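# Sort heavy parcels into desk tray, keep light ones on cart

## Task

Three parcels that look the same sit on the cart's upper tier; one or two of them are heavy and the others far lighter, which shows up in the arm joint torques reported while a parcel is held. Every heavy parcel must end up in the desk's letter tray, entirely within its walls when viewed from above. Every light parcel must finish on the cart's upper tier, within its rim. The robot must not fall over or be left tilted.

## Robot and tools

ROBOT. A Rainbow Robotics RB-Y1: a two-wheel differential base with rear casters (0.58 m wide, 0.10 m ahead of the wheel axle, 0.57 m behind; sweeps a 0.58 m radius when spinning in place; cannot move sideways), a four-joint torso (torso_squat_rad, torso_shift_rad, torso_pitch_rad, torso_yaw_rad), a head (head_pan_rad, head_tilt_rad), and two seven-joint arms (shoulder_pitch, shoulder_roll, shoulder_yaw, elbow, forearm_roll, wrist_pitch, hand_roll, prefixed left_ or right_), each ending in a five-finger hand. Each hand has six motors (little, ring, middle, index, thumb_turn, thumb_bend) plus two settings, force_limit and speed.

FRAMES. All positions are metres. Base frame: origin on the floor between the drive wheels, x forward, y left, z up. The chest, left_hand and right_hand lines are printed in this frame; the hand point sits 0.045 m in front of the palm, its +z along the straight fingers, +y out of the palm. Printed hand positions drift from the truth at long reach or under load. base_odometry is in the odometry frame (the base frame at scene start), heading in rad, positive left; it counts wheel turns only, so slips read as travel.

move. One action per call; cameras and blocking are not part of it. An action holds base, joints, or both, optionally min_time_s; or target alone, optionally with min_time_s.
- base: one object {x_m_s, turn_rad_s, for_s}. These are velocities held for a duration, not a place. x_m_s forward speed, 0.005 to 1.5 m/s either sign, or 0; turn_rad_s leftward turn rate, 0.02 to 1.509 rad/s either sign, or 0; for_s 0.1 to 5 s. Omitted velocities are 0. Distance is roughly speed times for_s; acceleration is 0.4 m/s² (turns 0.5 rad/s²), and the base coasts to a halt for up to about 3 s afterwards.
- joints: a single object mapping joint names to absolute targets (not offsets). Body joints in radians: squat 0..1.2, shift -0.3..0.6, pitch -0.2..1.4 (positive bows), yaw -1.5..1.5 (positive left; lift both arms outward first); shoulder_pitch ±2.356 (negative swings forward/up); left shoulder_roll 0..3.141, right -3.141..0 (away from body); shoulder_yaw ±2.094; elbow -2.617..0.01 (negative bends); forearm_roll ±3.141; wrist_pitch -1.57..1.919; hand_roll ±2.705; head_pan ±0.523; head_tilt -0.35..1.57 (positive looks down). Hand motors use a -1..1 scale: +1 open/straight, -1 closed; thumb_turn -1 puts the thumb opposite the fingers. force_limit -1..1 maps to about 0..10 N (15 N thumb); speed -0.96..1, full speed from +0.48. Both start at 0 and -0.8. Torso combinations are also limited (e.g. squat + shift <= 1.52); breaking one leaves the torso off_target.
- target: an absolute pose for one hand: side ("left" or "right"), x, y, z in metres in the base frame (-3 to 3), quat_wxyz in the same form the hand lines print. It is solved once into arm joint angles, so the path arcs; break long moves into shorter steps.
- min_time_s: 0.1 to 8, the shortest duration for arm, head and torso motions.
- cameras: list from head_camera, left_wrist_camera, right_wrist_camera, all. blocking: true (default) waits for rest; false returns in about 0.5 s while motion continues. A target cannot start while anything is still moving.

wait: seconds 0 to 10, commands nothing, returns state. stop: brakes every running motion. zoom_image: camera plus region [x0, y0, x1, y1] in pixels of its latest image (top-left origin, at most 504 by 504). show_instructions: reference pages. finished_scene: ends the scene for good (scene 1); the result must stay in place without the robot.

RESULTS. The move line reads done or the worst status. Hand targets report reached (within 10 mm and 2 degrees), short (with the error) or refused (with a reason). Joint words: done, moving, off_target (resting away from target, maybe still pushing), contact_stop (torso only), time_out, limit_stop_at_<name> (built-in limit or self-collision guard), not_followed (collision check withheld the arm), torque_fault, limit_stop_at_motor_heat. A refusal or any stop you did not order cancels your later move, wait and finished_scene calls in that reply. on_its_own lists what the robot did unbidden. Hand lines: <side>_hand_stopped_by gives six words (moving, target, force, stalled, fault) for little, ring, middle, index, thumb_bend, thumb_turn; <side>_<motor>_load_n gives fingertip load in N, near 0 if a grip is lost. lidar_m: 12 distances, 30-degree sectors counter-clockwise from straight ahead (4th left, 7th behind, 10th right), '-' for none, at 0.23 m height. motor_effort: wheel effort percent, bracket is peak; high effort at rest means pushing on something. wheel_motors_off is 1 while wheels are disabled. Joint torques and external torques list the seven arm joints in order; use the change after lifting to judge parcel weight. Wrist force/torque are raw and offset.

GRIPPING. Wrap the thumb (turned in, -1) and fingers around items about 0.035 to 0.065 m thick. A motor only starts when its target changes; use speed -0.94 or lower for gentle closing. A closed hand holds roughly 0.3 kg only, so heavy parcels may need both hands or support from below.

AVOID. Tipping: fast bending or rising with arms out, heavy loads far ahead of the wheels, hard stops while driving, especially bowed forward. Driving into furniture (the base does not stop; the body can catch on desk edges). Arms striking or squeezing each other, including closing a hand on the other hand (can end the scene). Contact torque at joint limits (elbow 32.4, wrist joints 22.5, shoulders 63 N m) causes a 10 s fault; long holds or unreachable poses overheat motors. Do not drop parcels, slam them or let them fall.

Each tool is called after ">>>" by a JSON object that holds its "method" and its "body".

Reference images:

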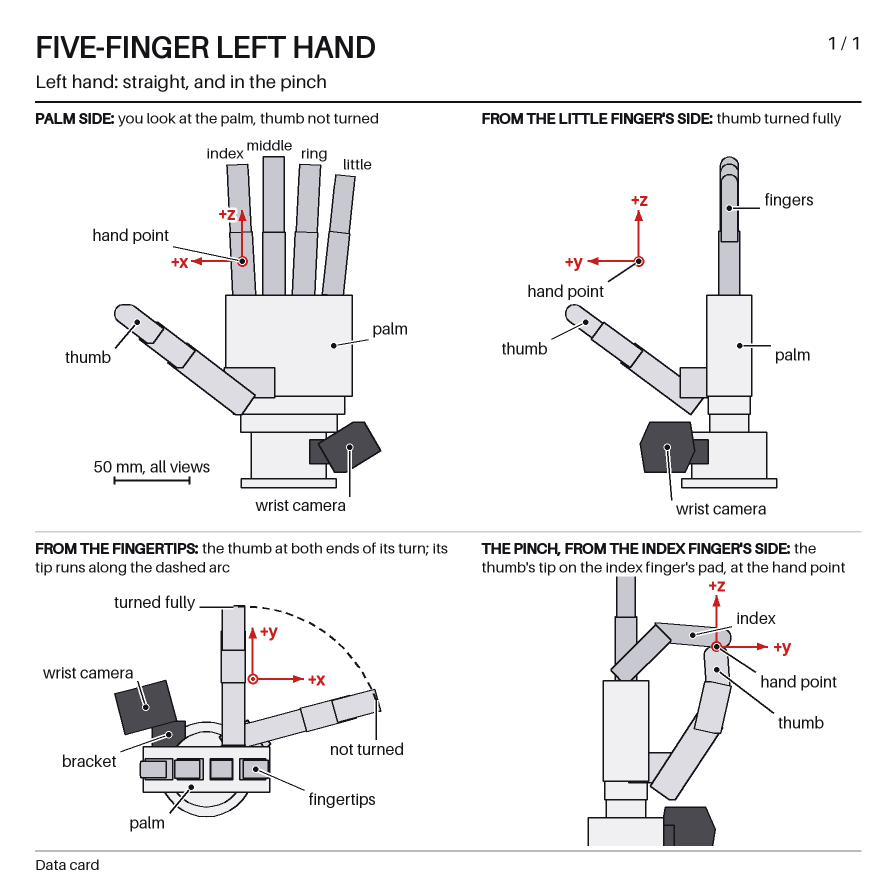

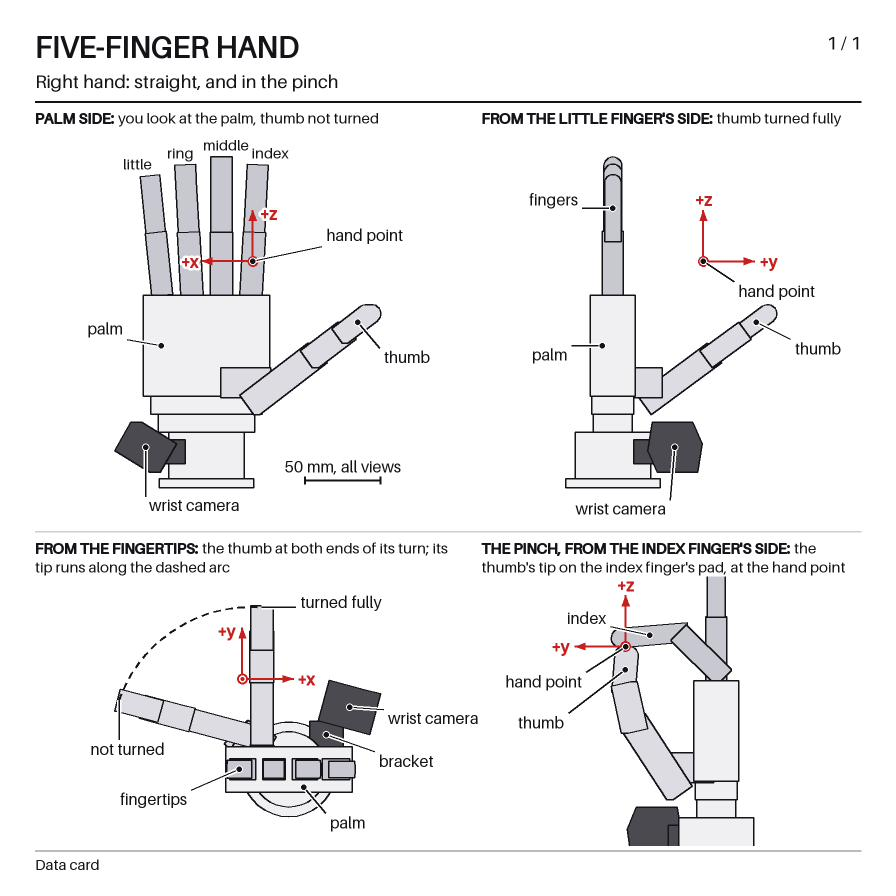

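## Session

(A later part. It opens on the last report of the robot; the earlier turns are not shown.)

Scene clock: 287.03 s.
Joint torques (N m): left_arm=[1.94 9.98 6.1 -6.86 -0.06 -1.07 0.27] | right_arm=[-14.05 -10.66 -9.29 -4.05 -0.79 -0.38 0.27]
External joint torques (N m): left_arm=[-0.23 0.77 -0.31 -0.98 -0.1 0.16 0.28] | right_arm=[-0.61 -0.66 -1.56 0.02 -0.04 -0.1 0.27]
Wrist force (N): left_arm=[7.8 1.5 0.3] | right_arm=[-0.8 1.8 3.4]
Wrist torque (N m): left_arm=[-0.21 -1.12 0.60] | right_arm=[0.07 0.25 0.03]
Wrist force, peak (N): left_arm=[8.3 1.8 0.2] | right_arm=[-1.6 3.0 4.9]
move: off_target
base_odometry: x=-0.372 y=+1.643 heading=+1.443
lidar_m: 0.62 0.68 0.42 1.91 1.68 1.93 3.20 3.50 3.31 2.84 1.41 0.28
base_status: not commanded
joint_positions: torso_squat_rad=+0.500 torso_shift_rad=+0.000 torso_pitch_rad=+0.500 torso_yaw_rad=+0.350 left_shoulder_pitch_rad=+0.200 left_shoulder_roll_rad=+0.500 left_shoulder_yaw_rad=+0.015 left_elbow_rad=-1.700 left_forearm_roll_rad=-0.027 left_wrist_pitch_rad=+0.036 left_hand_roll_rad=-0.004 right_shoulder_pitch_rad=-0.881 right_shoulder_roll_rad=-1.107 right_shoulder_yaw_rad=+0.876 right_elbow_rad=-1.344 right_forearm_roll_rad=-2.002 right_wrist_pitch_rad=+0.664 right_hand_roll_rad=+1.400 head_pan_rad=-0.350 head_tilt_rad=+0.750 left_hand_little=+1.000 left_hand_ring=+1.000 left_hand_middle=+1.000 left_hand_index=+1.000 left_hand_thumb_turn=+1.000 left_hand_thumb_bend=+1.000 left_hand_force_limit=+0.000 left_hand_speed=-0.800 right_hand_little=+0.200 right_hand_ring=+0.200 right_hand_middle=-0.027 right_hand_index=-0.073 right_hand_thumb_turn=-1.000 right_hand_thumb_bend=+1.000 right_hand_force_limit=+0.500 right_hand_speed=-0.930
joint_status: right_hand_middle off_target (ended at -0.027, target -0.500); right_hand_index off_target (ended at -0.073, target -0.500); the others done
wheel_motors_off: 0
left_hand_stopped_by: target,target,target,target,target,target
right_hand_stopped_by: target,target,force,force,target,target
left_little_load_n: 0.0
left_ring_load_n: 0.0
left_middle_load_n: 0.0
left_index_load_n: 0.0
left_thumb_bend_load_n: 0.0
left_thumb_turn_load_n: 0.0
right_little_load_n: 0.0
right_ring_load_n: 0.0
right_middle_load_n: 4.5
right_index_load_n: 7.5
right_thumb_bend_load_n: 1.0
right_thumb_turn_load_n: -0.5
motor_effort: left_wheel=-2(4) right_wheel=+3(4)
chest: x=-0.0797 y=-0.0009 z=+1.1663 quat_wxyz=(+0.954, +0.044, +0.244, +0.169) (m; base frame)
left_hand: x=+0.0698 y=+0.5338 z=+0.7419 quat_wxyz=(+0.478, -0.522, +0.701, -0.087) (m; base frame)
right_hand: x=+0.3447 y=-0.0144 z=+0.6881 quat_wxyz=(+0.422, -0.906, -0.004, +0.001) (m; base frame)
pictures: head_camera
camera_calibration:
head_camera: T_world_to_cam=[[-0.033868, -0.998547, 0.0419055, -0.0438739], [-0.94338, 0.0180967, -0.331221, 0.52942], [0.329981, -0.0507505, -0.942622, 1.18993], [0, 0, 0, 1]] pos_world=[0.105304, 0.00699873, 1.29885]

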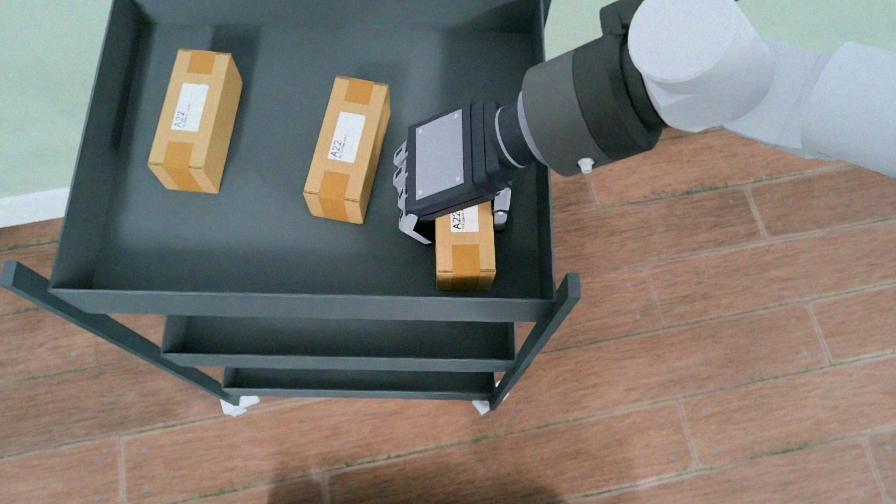

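>>> {"method": "move", "body": {"joints": {"right_hand_ring": -0.5, "right_hand_little": -0.5, "right_hand_force_limit": -0.2}, "cameras": []}}

>>> {"method": "move", "body": {"joints": {"right_hand_middle": -0.6, "right_hand_index": -0.6, "right_hand_force_limit": 1.0}, "cameras": ["head_camera"]}}

>>> {"method": "move", "body": {"target": {"side": "right", "x": 0.345, "y": -0.0145, "z": 0.7, "quat_wxyz": [0.4226, -0.9063, -0.004, 0.0018]}, "min_time_s": 1, "cameras": ["head_camera", "right_wrist_camera"]}}

Scene clock: 292.80 s.
Joint torques (N m): left_arm=[2.08 9.96 5.98 -6.71 -0.03 -1.39 0.11] | right_arm=[-13.96 -10.03 -8.82 -3.5 -0.73 -0.34 0.35]
External joint torques (N m): left_arm=[-0.09 0.75 -0.43 -0.83 -0.07 -0.15 0.12] | right_arm=[-0.53 -0.03 -1.1 0.56 0.03 -0.06 0.35]
Wrist force (N): left_arm=[7.8 1.6 0.1] | right_arm=[-1.1 1.9 2.8]
Wrist torque (N m): left_arm=[-0.15 -1.13 0.61] | right_arm=[0.01 0.20 -0.02]
Wrist force, peak (N): left_arm=[8.5 1.9 0.4] | right_arm=[-1.0 3.1 3.6]
move: off_target
base_odometry: x=-0.372 y=+1.643 heading=+1.443
lidar_m: 0.60 0.70 0.42 1.91 1.69 1.94 3.19 3.50 3.32 2.85 1.40 0.28
base_status: not commanded
joint_positions: torso_squat_rad=+0.500 torso_shift_rad=+0.000 torso_pitch_rad=+0.500 torso_yaw_rad=+0.350 left_shoulder_pitch_rad=+0.200 left_shoulder_roll_rad=+0.500 left_shoulder_yaw_rad=+0.015 left_elbow_rad=-1.700 left_forearm_roll_rad=-0.027 left_wrist_pitch_rad=+0.036 left_hand_roll_rad=-0.004 right_shoulder_pitch_rad=-0.881 right_shoulder_roll_rad=-1.107 right_shoulder_yaw_rad=+0.876 right_elbow_rad=-1.344 right_forearm_roll_rad=-2.002 right_wrist_pitch_rad=+0.664 right_hand_roll_rad=+1.400 head_pan_rad=-0.350 head_tilt_rad=+0.750 left_hand_little=+1.000 left_hand_ring=+1.000 left_hand_middle=+1.000 left_hand_index=+1.000 left_hand_thumb_turn=+1.000 left_hand_thumb_bend=+1.000 left_hand_force_limit=+0.000 left_hand_speed=-0.800 right_hand_little=-0.127 right_hand_ring=-0.060 right_hand_middle=-0.027 right_hand_index=-0.073 right_hand_thumb_turn=-1.000 right_hand_thumb_bend=+1.000 right_hand_force_limit=-0.200 right_hand_speed=-0.930
joint_status: right_hand_little off_target (ended at -0.127, target -0.500); right_hand_ring off_target (ended at -0.060, target -0.500); the others done
wheel_motors_off: 0
left_hand_stopped_by: target,target,target,target,target,target
right_hand_stopped_by: force,force,force,force,target,target
left_little_load_n: 0.0
left_ring_load_n: 0.0
left_middle_load_n: 0.0
left_index_load_n: 0.0
left_thumb_bend_load_n: 0.0
left_thumb_turn_load_n: 0.0
right_little_load_n: 4.5
right_ring_load_n: 3.0
right_middle_load_n: 3.0
right_index_load_n: 7.0
right_thumb_bend_load_n: 1.0
right_thumb_turn_load_n: 3.0
motor_effort: left_wheel=-2(3) right_wheel=+3(4)
chest: x=-0.0797 y=-0.0009 z=+1.1663 quat_wxyz=(+0.954, +0.044, +0.244, +0.169) (m; base frame)
left_hand: x=+0.0698 y=+0.5338 z=+0.7419 quat_wxyz=(+0.478, -0.522, +0.701, -0.087) (m; base frame)
right_hand: x=+0.3447 y=-0.0144 z=+0.6881 quat_wxyz=(+0.422, -0.906, -0.004, +0.001) (m; base frame)
pictures: none
No camera images: "cameras" was empty.

Scene clock: 293.37 s.
Joint torques (N m): left_arm=[2.27 10.06 5.98 -6.78 -0.04 -1.25 0.08] | right_arm=[-13.04 -10.4 -8.8 -3.73 -0.75 -0.26 0.38]
External joint torques (N m): left_arm=[0.1 0.84 -0.42 -0.89 -0.08 -0.01 0.1] | right_arm=[0.39 -0.4 -1.08 0.34 0 0.02 0.38]
Wrist force (N): left_arm=[7.8 1.7 0.3] | right_arm=[-2.0 1.2 2.7]
Wrist torque (N m): left_arm=[-0.14 -1.12 0.63] | right_arm=[0.07 0.40 -0.07]
Wrist force, peak (N): left_arm=[8.1 1.8 0.3] | right_arm=[-1.1 2.1 4.0]
move: off_target
base_odometry: x=-0.372 y=+1.643 heading=+1.443
lidar_m: 0.61 0.68 0.43 1.90 1.68 1.95 3.18 3.49 3.33 2.84 1.40 0.29
base_status: not commanded
joint_positions: torso_squat_rad=+0.500 torso_shift_rad=+0.000 torso_pitch_rad=+0.500 torso_yaw_rad=+0.350 left_shoulder_pitch_rad=+0.200 left_shoulder_roll_rad=+0.500 left_shoulder_yaw_rad=+0.015 left_elbow_rad=-1.700 left_forearm_roll_rad=-0.027 left_wrist_pitch_rad=+0.036 left_hand_roll_rad=-0.004 right_shoulder_pitch_rad=-0.881 right_shoulder_roll_rad=-1.107 right_shoulder_yaw_rad=+0.876 right_elbow_rad=-1.344 right_forearm_roll_rad=-2.002 right_wrist_pitch_rad=+0.664 right_hand_roll_rad=+1.400 head_pan_rad=-0.350 head_tilt_rad=+0.750 left_hand_little=+1.000 left_hand_ring=+1.000 left_hand_middle=+1.000 left_hand_index=+1.000 left_hand_thumb_turn=+1.000 left_hand_thumb_bend=+1.000 left_hand_force_limit=+0.000 left_hand_speed=-0.800 right_hand_little=-0.127 right_hand_ring=-0.061 right_hand_middle=-0.043 right_hand_index=-0.083 right_hand_thumb_turn=-1.000 right_hand_thumb_bend=+1.001 right_hand_force_limit=+1.000 right_hand_speed=-0.930
joint_status: right_hand_middle off_target (ended at -0.043, target -0.600); right_hand_index off_target (ended at -0.083, target -0.600); the others done
wheel_motors_off: 0
left_hand_stopped_by: target,target,target,target,target,target
right_hand_stopped_by: force,force,force,force,target,target
left_little_load_n: 0.0
left_ring_load_n: 0.0
left_middle_load_n: 0.0
left_index_load_n: 0.0
left_thumb_bend_load_n: 0.0
left_thumb_turn_load_n: 0.0
right_little_load_n: 3.0
right_ring_load_n: 1.5
right_middle_load_n: 10.5
right_index_load_n: 10.0
right_thumb_bend_load_n: 2.0
right_thumb_turn_load_n: 2.0
motor_effort: left_wheel=-4(4) right_wheel=+3(3)
chest: x=-0.0797 y=-0.0009 z=+1.1663 quat_wxyz=(+0.954, +0.044, +0.244, +0.169) (m; base frame)
left_hand: x=+0.0698 y=+0.5338 z=+0.7419 quat_wxyz=(+0.478, -0.522, +0.701, -0.087) (m; base frame)
right_hand: x=+0.3447 y=-0.0144 z=+0.6881 quat_wxyz=(+0.422, -0.906, -0.004, +0.001) (m; base frame)
pictures: head_camera
camera_calibration:
head_camera: T_world_to_cam=[[-0.033868, -0.998547, 0.0419055, -0.0438739], [-0.94338, 0.0180967, -0.331221, 0.52942], [0.329981, -0.0507505, -0.942622, 1.18993], [0, 0, 0, 1]] pos_world=[0.105304, 0.00699873, 1.29885]

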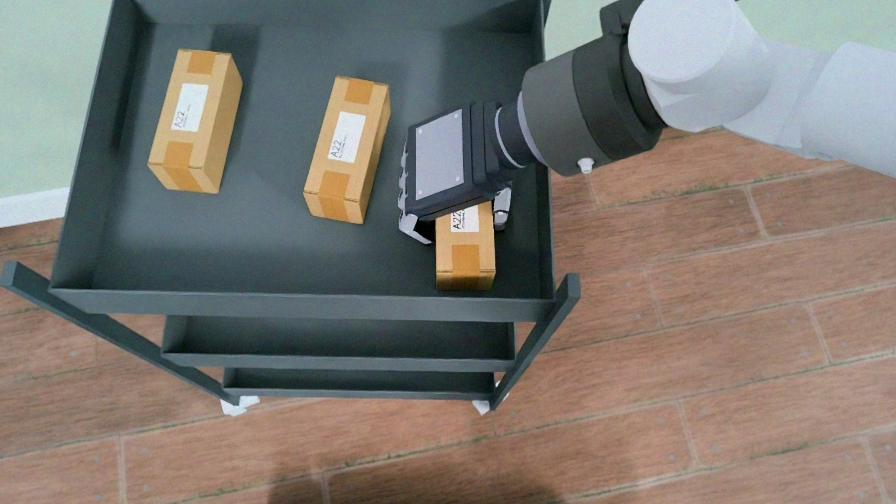

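Scene clock: 294.70 s.
Joint torques (N m): left_arm=[2.41 9.81 5.93 -6.7 -0.06 -1.25 0.26] | right_arm=[-18.6 -12.63 -7.38 -5.8 -0.58 -1.14 0.06]
External joint torques (N m): left_arm=[0.24 0.59 -0.48 -0.82 -0.11 -0.01 0.28] | right_arm=[-5.18 -2.48 0.57 -1.79 0.16 -0.81 0.06]
Wrist force (N): left_arm=[8.2 1.7 0.2] | right_arm=[-1.3 2.8 2.7]
Wrist torque (N m): left_arm=[-0.09 -1.19 0.65] | right_arm=[-0.07 0.28 -0.05]
Wrist force, peak (N): left_arm=[8.2 1.7 0.5] | right_arm=[-0.9 3.4 5.5]
move: done
base_odometry: x=-0.372 y=+1.643 heading=+1.443
lidar_m: 0.60 0.69 0.42 1.90 1.68 1.94 3.17 3.49 3.32 2.84 1.41 0.29
base_status: not commanded
joint_positions: torso_squat_rad=+0.500 torso_shift_rad=+0.000 torso_pitch_rad=+0.500 torso_yaw_rad=+0.350 left_shoulder_pitch_rad=+0.200 left_shoulder_roll_rad=+0.500 left_shoulder_yaw_rad=+0.015 left_elbow_rad=-1.700 left_forearm_roll_rad=-0.027 left_wrist_pitch_rad=+0.036 left_hand_roll_rad=-0.004 right_shoulder_pitch_rad=-0.888 right_shoulder_roll_rad=-1.136 right_shoulder_yaw_rad=+0.878 right_elbow_rad=-1.387 right_forearm_roll_rad=-1.995 right_wrist_pitch_rad=+0.663 right_hand_roll_rad=+1.362 head_pan_rad=-0.350 head_tilt_rad=+0.750 left_hand_little=+1.000 left_hand_ring=+1.000 left_hand_middle=+1.000 left_hand_index=+1.000 left_hand_thumb_turn=+1.000 left_hand_thumb_bend=+1.000 left_hand_force_limit=+0.000 left_hand_speed=-0.800 right_hand_little=-0.127 right_hand_ring=-0.061 right_hand_middle=-0.044 right_hand_index=-0.083 right_hand_thumb_turn=-1.000 right_hand_thumb_bend=+1.000 right_hand_force_limit=+1.000 right_hand_speed=-0.930
joint_status: all done
wheel_motors_off: 0
left_hand_stopped_by: target,target,target,target,target,target
right_hand_stopped_by: force,force,force,force,target,target
left_little_load_n: 0.0
left_ring_load_n: 0.0
left_middle_load_n: 0.0
left_index_load_n: 0.0
left_thumb_bend_load_n: 0.0
left_thumb_turn_load_n: 0.0
right_little_load_n: 0.0
right_ring_load_n: 0.0
right_middle_load_n: 0.0
right_index_load_n: 2.0
right_thumb_bend_load_n: 0.0
right_thumb_turn_load_n: 0.5
motor_effort: left_wheel=-2(4) right_wheel=+3(4)
chest: x=-0.0797 y=-0.0009 z=+1.1663 quat_wxyz=(+0.954, +0.044, +0.244, +0.169) (m; base frame)
left_hand: x=+0.0698 y=+0.5338 z=+0.7419 quat_wxyz=(+0.478, -0.522, +0.701, -0.087) (m; base frame)
right_hand: x=+0.3444 y=-0.0145 z=+0.6991 quat_wxyz=(+0.423, -0.906, -0.004, +0.003) (m; base frame)
right_hand_status: reached (checked arc, planned for 1.0 s): 1 mm and 0.1 deg off.
pictures: head_camera, right_wrist_camera
camera_calibration:
head_camera: T_world_to_cam=[[-0.033868, -0.998547, 0.0419055, -0.0438739], [-0.94338, 0.0180967, -0.331221, 0.52942], [0.329981, -0.0507505, -0.942622, 1.18993], [0, 0, 0, 1]] pos_world=[0.105304, 0.00699873, 1.29885]
right_wrist_camera: T_world_to_cam=[[0.297211, -0.630296, -0.717212, 0.384502], [-0.835578, -0.53518, 0.124063, 0.197366], [-0.462034, 0.562413, -0.685723, 0.761138], [0, 0, 0, 1]] pos_world=[0.402309, -0.0800973, 0.773213]

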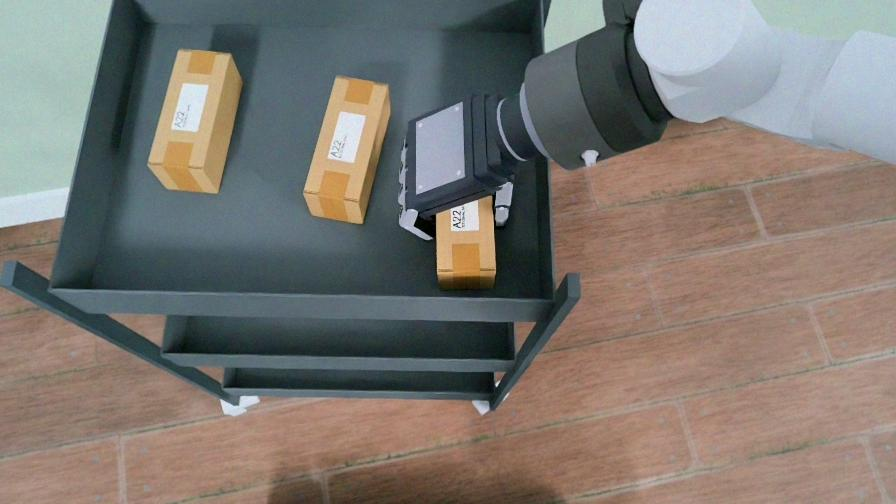

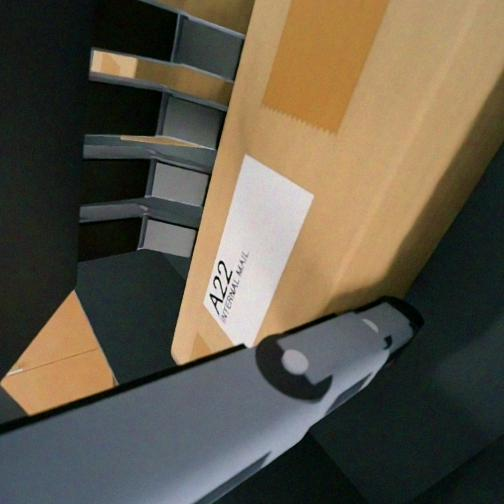

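>>> {"method": "move", "body": {"joints": {"right_hand_middle": 0.5, "right_hand_index": 0.5, "right_hand_ring": 0.5, "right_hand_little": 0.5, "right_hand_speed": -0.4}, "cameras": []}}

>>> {"method": "move", "body": {"target": {"side": "right", "x": 0.345, "y": -0.0145, "z": 0.775, "quat_wxyz": [0.4226, -0.9063, -0.004, 0.0018]}, "min_time_s": 1, "cameras": ["head_camera"]}}

>>> {"method": "move", "body": {"joints": {"right_hand_thumb_bend": 0.7, "head_pan_rad": -0.3}, "cameras": []}}

>>> {"method": "move", "body": {"target": {"side": "right", "x": 0.35, "y": -0.0275, "z": 0.775, "quat_wxyz": [0.515, -0.8572, 0, 0]}, "min_time_s": 1, "cameras": ["head_camera", "right_wrist_camera"]}}

>>> {"method": "zoom_image", "body": {"camera": "head_camera", "region": [280, 80, 560, 310]}}

Scene clock: 323.70 s.
Joint torques (N m): left_arm=[2.18 10.21 5.92 -6.77 -0.16 -1.1 0.14] | right_arm=[-18.62 -12.29 -7.54 -6.25 -0.78 -1.09 -0.15]
External joint torques (N m): left_arm=[0.01 0.99 -0.49 -0.89 -0.2 0.14 0.16] | right_arm=[-5.2 -2.15 0.41 -2.23 -0.03 -0.76 -0.16]
Wrist force (N): left_arm=[8.2 2.0 0.4] | right_arm=[-1.9 3.6 1.1]
Wrist torque (N m): left_arm=[-0.11 -1.18 0.64] | right_arm=[-0.02 0.39 -0.06]
Wrist force, peak (N): left_arm=[8.5 1.5 0.2] | right_arm=[-2.0 4.6 3.8]
move: done
base_odometry: x=-0.372 y=+1.643 heading=+1.443
lidar_m: 0.61 0.70 0.43 1.89 1.67 1.94 3.18 3.49 3.33 2.85 1.38 0.29
base_status: not commanded
joint_positions: torso_squat_rad=+0.500 torso_shift_rad=+0.000 torso_pitch_rad=+0.500 torso_yaw_rad=+0.350 left_shoulder_pitch_rad=+0.200 left_shoulder_roll_rad=+0.500 left_shoulder_yaw_rad=+0.015 left_elbow_rad=-1.700 left_forearm_roll_rad=-0.027 left_wrist_pitch_rad=+0.036 left_hand_roll_rad=-0.004 right_shoulder_pitch_rad=-0.888 right_shoulder_roll_rad=-1.136 right_shoulder_yaw_rad=+0.878 right_elbow_rad=-1.387 right_forearm_roll_rad=-1.995 right_wrist_pitch_rad=+0.663 right_hand_roll_rad=+1.362 head_pan_rad=-0.350 head_tilt_rad=+0.750 left_hand_little=+1.000 left_hand_ring=+1.000 left_hand_middle=+1.000 left_hand_index=+1.000 left_hand_thumb_turn=+1.000 left_hand_thumb_bend=+1.000 left_hand_force_limit=+0.000 left_hand_speed=-0.800 right_hand_little=+0.500 right_hand_ring=+0.500 right_hand_middle=+0.500 right_hand_index=+0.500 right_hand_thumb_turn=-1.000 right_hand_thumb_bend=+1.000 right_hand_force_limit=+1.000 right_hand_speed=-0.400
joint_status: all done
wheel_motors_off: 0
left_hand_stopped_by: target,target,target,target,target,target
right_hand_stopped_by: target,target,target,target,target,target
left_little_load_n: 0.0
left_ring_load_n: -0.5
left_middle_load_n: 0.0
left_index_load_n: 0.0
left_thumb_bend_load_n: 0.0
left_thumb_turn_load_n: 0.0
right_little_load_n: 0.0
right_ring_load_n: 0.0
right_middle_load_n: 0.0
right_index_load_n: 0.0
right_thumb_bend_load_n: 0.0
right_thumb_turn_load_n: 0.5
motor_effort: left_wheel=-2(3) right_wheel=+2(4)
chest: x=-0.0797 y=-0.0009 z=+1.1663 quat_wxyz=(+0.954, +0.044, +0.244, +0.169) (m; base frame)
left_hand: x=+0.0698 y=+0.5338 z=+0.7419 quat_wxyz=(+0.478, -0.522, +0.701, -0.087) (m; base frame)
right_hand: x=+0.3444 y=-0.0146 z=+0.6991 quat_wxyz=(+0.423, -0.906, -0.004, +0.003) (m; base frame)
pictures: none
No camera images: "cameras" was empty.

Scene clock: 325.03 s.
Joint torques (N m): left_arm=[2.12 10.03 6.1 -6.73 -0.11 -1.22 0.29] | right_arm=[-16.52 -12.98 -9.44 -4.62 -0.45 -1.1 -0.08]
External joint torques (N m): left_arm=[-0.05 0.81 -0.3 -0.85 -0.15 0.01 0.3] | right_arm=[-3.19 -2.23 -0.28 -1.14 0.2 -0.4 -0.08]
Wrist force (N): left_arm=[7.8 1.8 0.2] | right_arm=[-0.9 1.6 2.6]
Wrist torque (N m): left_arm=[-0.11 -1.15 0.61] | right_arm=[-0.15 0.22 -0.04]
Wrist force, peak (N): left_arm=[8.2 1.8 0.6] | right_arm=[-2.1 4.0 2.3]
move: done
base_odometry: x=-0.372 y=+1.643 heading=+1.443
lidar_m: 0.61 0.69 0.42 1.91 1.68 1.93 3.18 3.49 3.33 2.84 1.40 0.29
base_status: not commanded
joint_positions: torso_squat_rad=+0.500 torso_shift_rad=+0.000 torso_pitch_rad=+0.500 torso_yaw_rad=+0.350 left_shoulder_pitch_rad=+0.200 left_shoulder_roll_rad=+0.500 left_shoulder_yaw_rad=+0.015 left_elbow_rad=-1.700 left_forearm_roll_rad=-0.027 left_wrist_pitch_rad=+0.036 left_hand_roll_rad=-0.004 right_shoulder_pitch_rad=-0.953 right_shoulder_roll_rad=-1.318 right_shoulder_yaw_rad=+0.874 right_elbow_rad=-1.652 right_forearm_roll_rad=-1.931 right_wrist_pitch_rad=+0.661 right_hand_roll_rad=+1.097 head_pan_rad=-0.350 head_tilt_rad=+0.750 left_hand_little=+1.000 left_hand_ring=+1.000 left_hand_middle=+1.000 left_hand_index=+1.000 left_hand_thumb_turn=+1.000 left_hand_thumb_bend=+1.000 left_hand_force_limit=+0.000 left_hand_speed=-0.800 right_hand_little=+0.500 right_hand_ring=+0.500 right_hand_middle=+0.500 right_hand_index=+0.500 right_hand_thumb_turn=-1.000 right_hand_thumb_bend=+1.000 right_hand_force_limit=+1.000 right_hand_speed=-0.400
joint_status: all done
wheel_motors_off: 0
left_hand_stopped_by: target,target,target,target,target,target
right_hand_stopped_by: target,target,target,target,target,target
left_little_load_n: 0.0
left_ring_load_n: 0.0
left_middle_load_n: 0.0
left_index_load_n: 0.0
left_thumb_bend_load_n: 0.0
left_thumb_turn_load_n: 0.0
right_little_load_n: 0.0
right_ring_load_n: 0.0
right_middle_load_n: 0.0
right_index_load_n: -0.5
right_thumb_bend_load_n: 0.0
right_thumb_turn_load_n: 0.0
motor_effort: left_wheel=-1(3) right_wheel=+2(4)
chest: x=-0.0797 y=-0.0009 z=+1.1663 quat_wxyz=(+0.954, +0.044, +0.244, +0.169) (m; base frame)
left_hand: x=+0.0698 y=+0.5338 z=+0.7419 quat_wxyz=(+0.478, -0.522, +0.701, -0.087) (m; base frame)
right_hand: x=+0.3447 y=-0.0146 z=+0.7747 quat_wxyz=(+0.423, -0.906, -0.004, +0.002) (m; base frame)
right_hand_status: reached (checked arc, planned for 1.0 s): 0 mm and 0.1 deg off.
pictures: head_camera
camera_calibration:
head_camera: T_world_to_cam=[[-0.033868, -0.998547, 0.0419055, -0.0438739], [-0.94338, 0.0180967, -0.331221, 0.52942], [0.329981, -0.0507505, -0.942622, 1.18993], [0, 0, 0, 1]] pos_world=[0.105304, 0.00699873, 1.29885]

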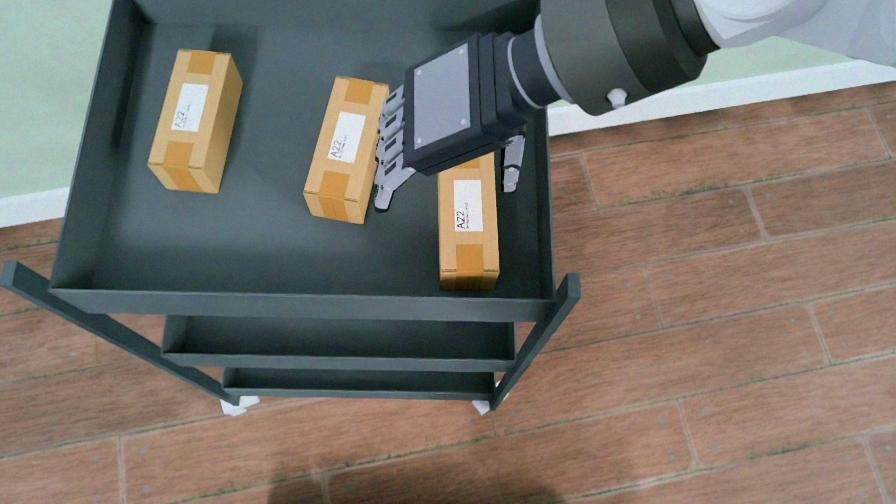

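Scene clock: 325.87 s.
Joint torques (N m): left_arm=[2.58 10.01 5.99 -6.79 -0.06 -1.32 0.08] | right_arm=[-16.14 -12.68 -9.88 -4.76 -0.56 -0.96 0.09]
External joint torques (N m): left_arm=[0.41 0.79 -0.42 -0.91 -0.1 -0.08 0.09] | right_arm=[-2.81 -1.93 -0.72 -1.28 0.08 -0.27 0.09]
Wrist force (N): left_arm=[7.9 1.4 0.4] | right_arm=[-1.5 2.5 2.7]
Wrist torque (N m): left_arm=[-0.17 -1.12 0.63] | right_arm=[-0.02 0.33 -0.08]
Wrist force, peak (N): left_arm=[8.2 1.7 0.5] | right_arm=[-1.6 2.9 2.3]
move: done
base_odometry: x=-0.372 y=+1.643 heading=+1.443
lidar_m: 0.60 0.67 0.43 1.90 1.68 1.95 3.20 3.51 3.32 2.85 1.40 0.28
base_status: not commanded
joint_positions: torso_squat_rad=+0.500 torso_shift_rad=+0.000 torso_pitch_rad=+0.500 torso_yaw_rad=+0.350 left_shoulder_pitch_rad=+0.200 left_shoulder_roll_rad=+0.500 left_shoulder_yaw_rad=+0.015 left_elbow_rad=-1.700 left_forearm_roll_rad=-0.027 left_wrist_pitch_rad=+0.036 left_hand_roll_rad=-0.004 right_shoulder_pitch_rad=-0.953 right_shoulder_roll_rad=-1.318 right_shoulder_yaw_rad=+0.874 right_elbow_rad=-1.652 right_forearm_roll_rad=-1.931 right_wrist_pitch_rad=+0.661 right_hand_roll_rad=+1.097 head_pan_rad=-0.300 head_tilt_rad=+0.750 left_hand_little=+1.000 left_hand_ring=+1.000 left_hand_middle=+1.000 left_hand_index=+1.000 left_hand_thumb_turn=+1.000 left_hand_thumb_bend=+1.000 left_hand_force_limit=+0.000 left_hand_speed=-0.800 right_hand_little=+0.500 right_hand_ring=+0.500 right_hand_middle=+0.500 right_hand_index=+0.500 right_hand_thumb_turn=-1.000 right_hand_thumb_bend=+0.700 right_hand_force_limit=+1.000 right_hand_speed=-0.400
joint_status: all done
wheel_motors_off: 0
left_hand_stopped_by: target,target,target,target,target,target
right_hand_stopped_by: target,target,target,target,target,target
left_little_load_n: 0.0
left_ring_load_n: 0.0
left_middle_load_n: 0.0
left_index_load_n: 0.0
left_thumb_bend_load_n: 0.0
left_thumb_turn_load_n: 0.0
right_little_load_n: 0.0
right_ring_load_n: 0.0
right_middle_load_n: 0.0
right_index_load_n: 0.0
right_thumb_bend_load_n: 0.0
right_thumb_turn_load_n: 0.0
motor_effort: left_wheel=-1(3) right_wheel=+2(4)
chest: x=-0.0797 y=-0.0009 z=+1.1663 quat_wxyz=(+0.954, +0.044, +0.244, +0.169) (m; base frame)
left_hand: x=+0.0698 y=+0.5338 z=+0.7419 quat_wxyz=(+0.478, -0.522, +0.701, -0.087) (m; base frame)
right_hand: x=+0.3447 y=-0.0146 z=+0.7747 quat_wxyz=(+0.423, -0.906, -0.004, +0.002) (m; base frame)
pictures: none
No camera images: "cameras" was empty.

Scene clock: 327.20 s.
Joint torques (N m): left_arm=[2.1 10.11 5.88 -6.64 -0.07 -1.2 0.15] | right_arm=[-11.87 -12.26 -9.7 -3.89 -0.94 0.02 -0.21]
External joint torques (N m): left_arm=[-0.07 0.89 -0.53 -0.76 -0.11 0.03 0.16] | right_arm=[-0.29 0.13 -1.14 0.05 0.11 0.04 -0.21]
Wrist force (N): left_arm=[7.6 1.7 0.5] | right_arm=[-1.0 2.3 1.1]
Wrist torque (N m): left_arm=[-0.15 -1.08 0.60] | right_arm=[-0.04 0.28 0.05]
Wrist force, peak (N): left_arm=[8.5 1.5 0.6] | right_arm=[-1.0 3.5 2.1]
move: done
base_odometry: x=-0.372 y=+1.643 heading=+1.443
lidar_m: 0.59 0.69 0.43 1.90 1.69 1.94 3.20 3.48 3.33 2.85 1.39 0.28
base_status: not commanded
joint_positions: torso_squat_rad=+0.500 torso_shift_rad=+0.000 torso_pitch_rad=+0.500 torso_yaw_rad=+0.350 left_shoulder_pitch_rad=+0.200 left_shoulder_roll_rad=+0.500 left_shoulder_yaw_rad=+0.015 left_elbow_rad=-1.700 left_forearm_roll_rad=-0.027 left_wrist_pitch_rad=+0.036 left_hand_roll_rad=-0.004 right_shoulder_pitch_rad=-0.711 right_shoulder_roll_rad=-1.272 right_shoulder_yaw_rad=+0.638 right_elbow_rad=-1.512 right_forearm_roll_rad=-2.298 right_wrist_pitch_rad=+0.748 right_hand_roll_rad=+1.575 head_pan_rad=-0.300 head_tilt_rad=+0.750 left_hand_little=+1.000 left_hand_ring=+1.000 left_hand_middle=+1.000 left_hand_index=+1.000 left_hand_thumb_turn=+1.000 left_hand_thumb_bend=+1.000 left_hand_force_limit=+0.000 left_hand_speed=-0.800 right_hand_little=+0.500 right_hand_ring=+0.500 right_hand_middle=+0.500 right_hand_index=+0.500 right_hand_thumb_turn=-1.000 right_hand_thumb_bend=+0.700 right_hand_force_limit=+1.000 right_hand_speed=-0.400
joint_status: all done
wheel_motors_off: 0
left_hand_stopped_by: target,target,target,target,target,target
right_hand_stopped_by: target,target,target,target,target,target
left_little_load_n: 0.0
left_ring_load_n: 0.0
left_middle_load_n: 0.0
left_index_load_n: 0.0
left_thumb_bend_load_n: 0.0
left_thumb_turn_load_n: 0.0
right_little_load_n: 0.0
right_ring_load_n: 0.0
right_middle_load_n: 0.0
right_index_load_n: 0.0
right_thumb_bend_load_n: 0.0
right_thumb_turn_load_n: 0.0
motor_effort: left_wheel=-3(4) right_wheel=+2(3)
chest: x=-0.0797 y=-0.0009 z=+1.1663 quat_wxyz=(+0.954, +0.044, +0.244, +0.169) (m; base frame)
left_hand: x=+0.0698 y=+0.5338 z=+0.7419 quat_wxyz=(+0.478, -0.522, +0.701, -0.087) (m; base frame)
right_hand: x=+0.3497 y=-0.0272 z=+0.7755 quat_wxyz=(+0.514, -0.858, +0.001, -0.002) (m; base frame)
right_hand_status: reached (checked arc, planned for 1.0 s): 1 mm and 0.3 deg off.
pictures: head_camera, right_wrist_camera
camera_calibration:
head_camera: T_world_to_cam=[[0.00998218, -0.999788, 0.0180054, -0.0135378], [-0.943449, -0.0153836, -0.331162, 0.529561], [0.331369, -0.0136815, -0.943402, 1.19068], [0, 0, 0, 1]] pos_world=[0.105194, 0.010902, 1.29891]
right_wrist_camera: T_world_to_cam=[[0.292627, -0.474765, -0.830041, 0.523112], [-0.843287, -0.537369, 0.010066, 0.276476], [-0.450817, 0.697017, -0.557612, 0.723622], [0, 0, 0, 1]] pos_world=[0.406294, -0.107453, 0.834922]

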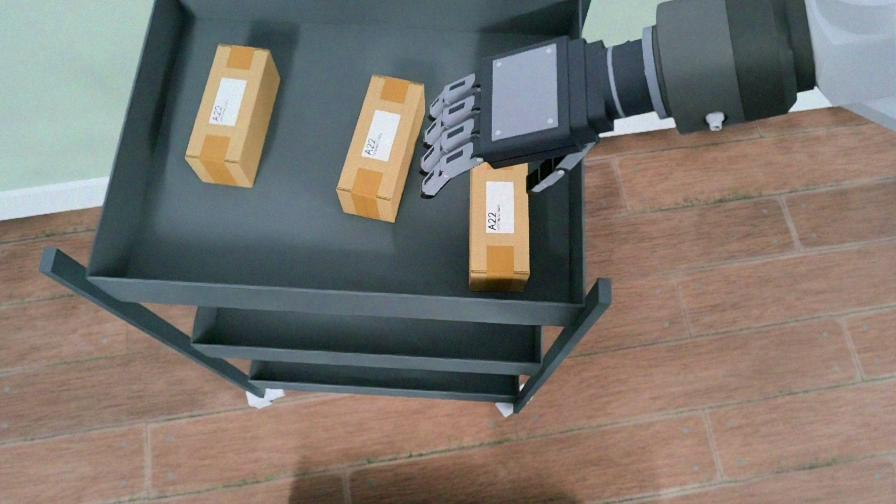

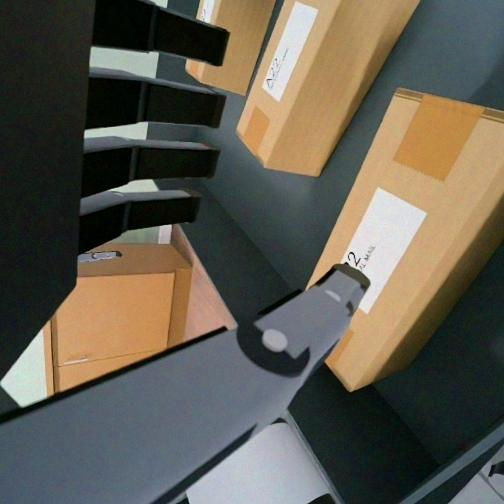

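Scaled by 1.800.

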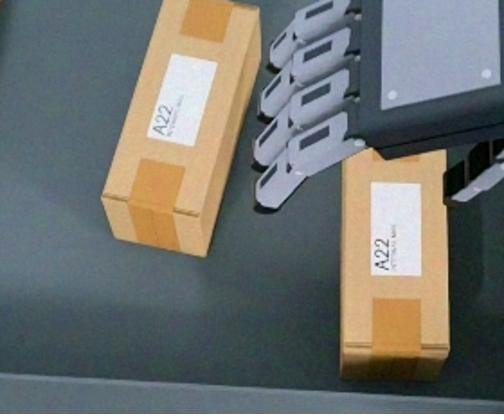

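>>> {"method": "move", "body": {"target": {"side": "right", "x": 0.35, "y": -0.0345, "z": 0.735, "quat_wxyz": [0.515, -0.8572, 0, 0]}, "min_time_s": 1, "cameras": ["head_camera", "right_wrist_camera"]}}

>>> {"method": "zoom_image", "body": {"camera": "head_camera", "region": [380, 80, 640, 310]}}

Scene clock: 335.03 s.
Joint torques (N m): left_arm=[2.35 9.88 6.24 -6.73 -0.02 -1.29 0.1] | right_arm=[-11.84 -12.39 -7.42 -3.85 -1.29 0.32 -0.05]
External joint torques (N m): left_arm=[0.18 0.66 -0.17 -0.85 -0.06 -0.05 0.11] | right_arm=[-0.28 -0.28 0.38 0.28 -0.16 0.11 -0.06]
Wrist force (N): left_arm=[7.7 1.5 0.2] | right_arm=[-1.0 2.4 1.4]
Wrist torque (N m): left_arm=[-0.14 -1.09 0.61] | right_arm=[-0.07 0.30 0.01]
Wrist force, peak (N): left_arm=[8.4 1.9 0.7] | right_arm=[-1.3 3.7 1.4]
move: done
base_odometry: x=-0.372 y=+1.643 heading=+1.443
lidar_m: 0.60 0.69 0.41 1.93 1.68 1.93 3.19 3.49 3.33 2.86 1.40 0.28
base_status: not commanded
joint_positions: torso_squat_rad=+0.500 torso_shift_rad=+0.000 torso_pitch_rad=+0.500 torso_yaw_rad=+0.350 left_shoulder_pitch_rad=+0.200 left_shoulder_roll_rad=+0.500 left_shoulder_yaw_rad=+0.015 left_elbow_rad=-1.700 left_forearm_roll_rad=-0.027 left_wrist_pitch_rad=+0.036 left_hand_roll_rad=-0.004 right_shoulder_pitch_rad=-0.703 right_shoulder_roll_rad=-1.171 right_shoulder_yaw_rad=+0.639 right_elbow_rad=-1.344 right_forearm_roll_rad=-2.316 right_wrist_pitch_rad=+0.811 right_hand_roll_rad=+1.713 head_pan_rad=-0.300 head_tilt_rad=+0.750 left_hand_little=+1.000 left_hand_ring=+1.000 left_hand_middle=+1.000 left_hand_index=+1.000 left_hand_thumb_turn=+1.000 left_hand_thumb_bend=+1.000 left_hand_force_limit=+0.000 left_hand_speed=-0.800 right_hand_little=+0.500 right_hand_ring=+0.500 right_hand_middle=+0.500 right_hand_index=+0.500 right_hand_thumb_turn=-1.000 right_hand_thumb_bend=+0.700 right_hand_force_limit=+1.000 right_hand_speed=-0.400
joint_status: all done
wheel_motors_off: 0
left_hand_stopped_by: target,target,target,target,target,target
right_hand_stopped_by: target,target,target,target,target,target
left_little_load_n: 0.0
left_ring_load_n: 0.0
left_middle_load_n: 0.0
left_index_load_n: 0.0
left_thumb_bend_load_n: 0.0
left_thumb_turn_load_n: 0.0
right_little_load_n: 0.0
right_ring_load_n: 0.0
right_middle_load_n: 0.0
right_index_load_n: 0.0
right_thumb_bend_load_n: 0.0
right_thumb_turn_load_n: 0.0
motor_effort: left_wheel=-2(3) right_wheel=+3(3)
chest: x=-0.0797 y=-0.0009 z=+1.1663 quat_wxyz=(+0.954, +0.044, +0.244, +0.169) (m; base frame)
left_hand: x=+0.0698 y=+0.5338 z=+0.7419 quat_wxyz=(+0.478, -0.522, +0.701, -0.087) (m; base frame)
right_hand: x=+0.3498 y=-0.0343 z=+0.7353 quat_wxyz=(+0.514, -0.858, +0.000, -0.001) (m; base frame)
right_hand_status: reached (checked arc, planned for 1.0 s): 0 mm and 0.1 deg off.
pictures: head_camera, right_wrist_camera
camera_calibration:
head_camera: T_world_to_cam=[[0.00998218, -0.999788, 0.0180054, -0.0135378], [-0.943449, -0.0153836, -0.331162, 0.529561], [0.331369, -0.0136815, -0.943402, 1.19068], [0, 0, 0, 1]] pos_world=[0.105194, 0.010902, 1.29891]
right_wrist_camera: T_world_to_cam=[[0.292866, -0.472482, -0.831258, 0.487265], [-0.841918, -0.539511, 0.0100331, 0.272683], [-0.453214, 0.696913, -0.555796, 0.705681], [0, 0, 0, 1]] pos_world=[0.406698, -0.114459, 0.794521]

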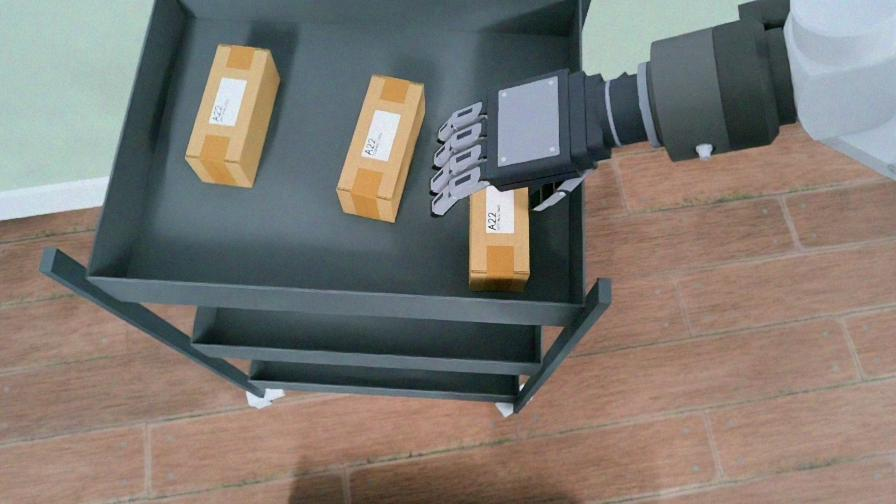

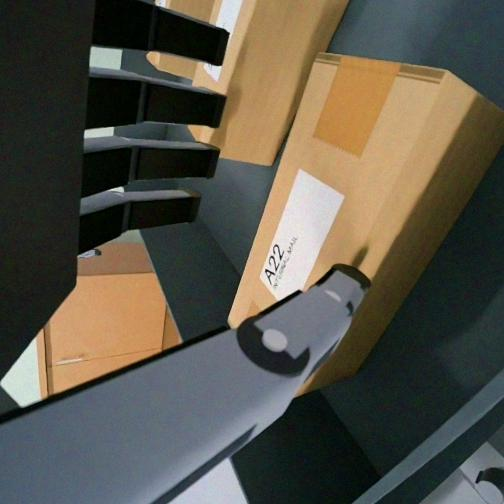

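Scaled by 1.938.

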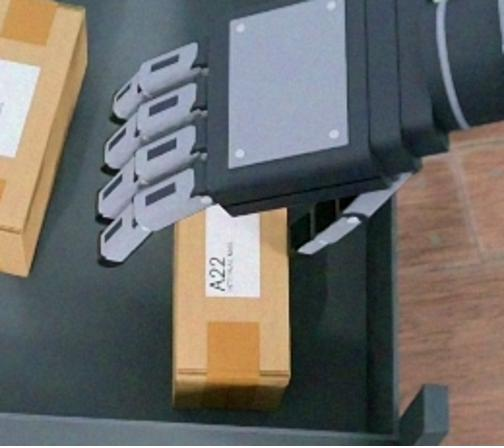

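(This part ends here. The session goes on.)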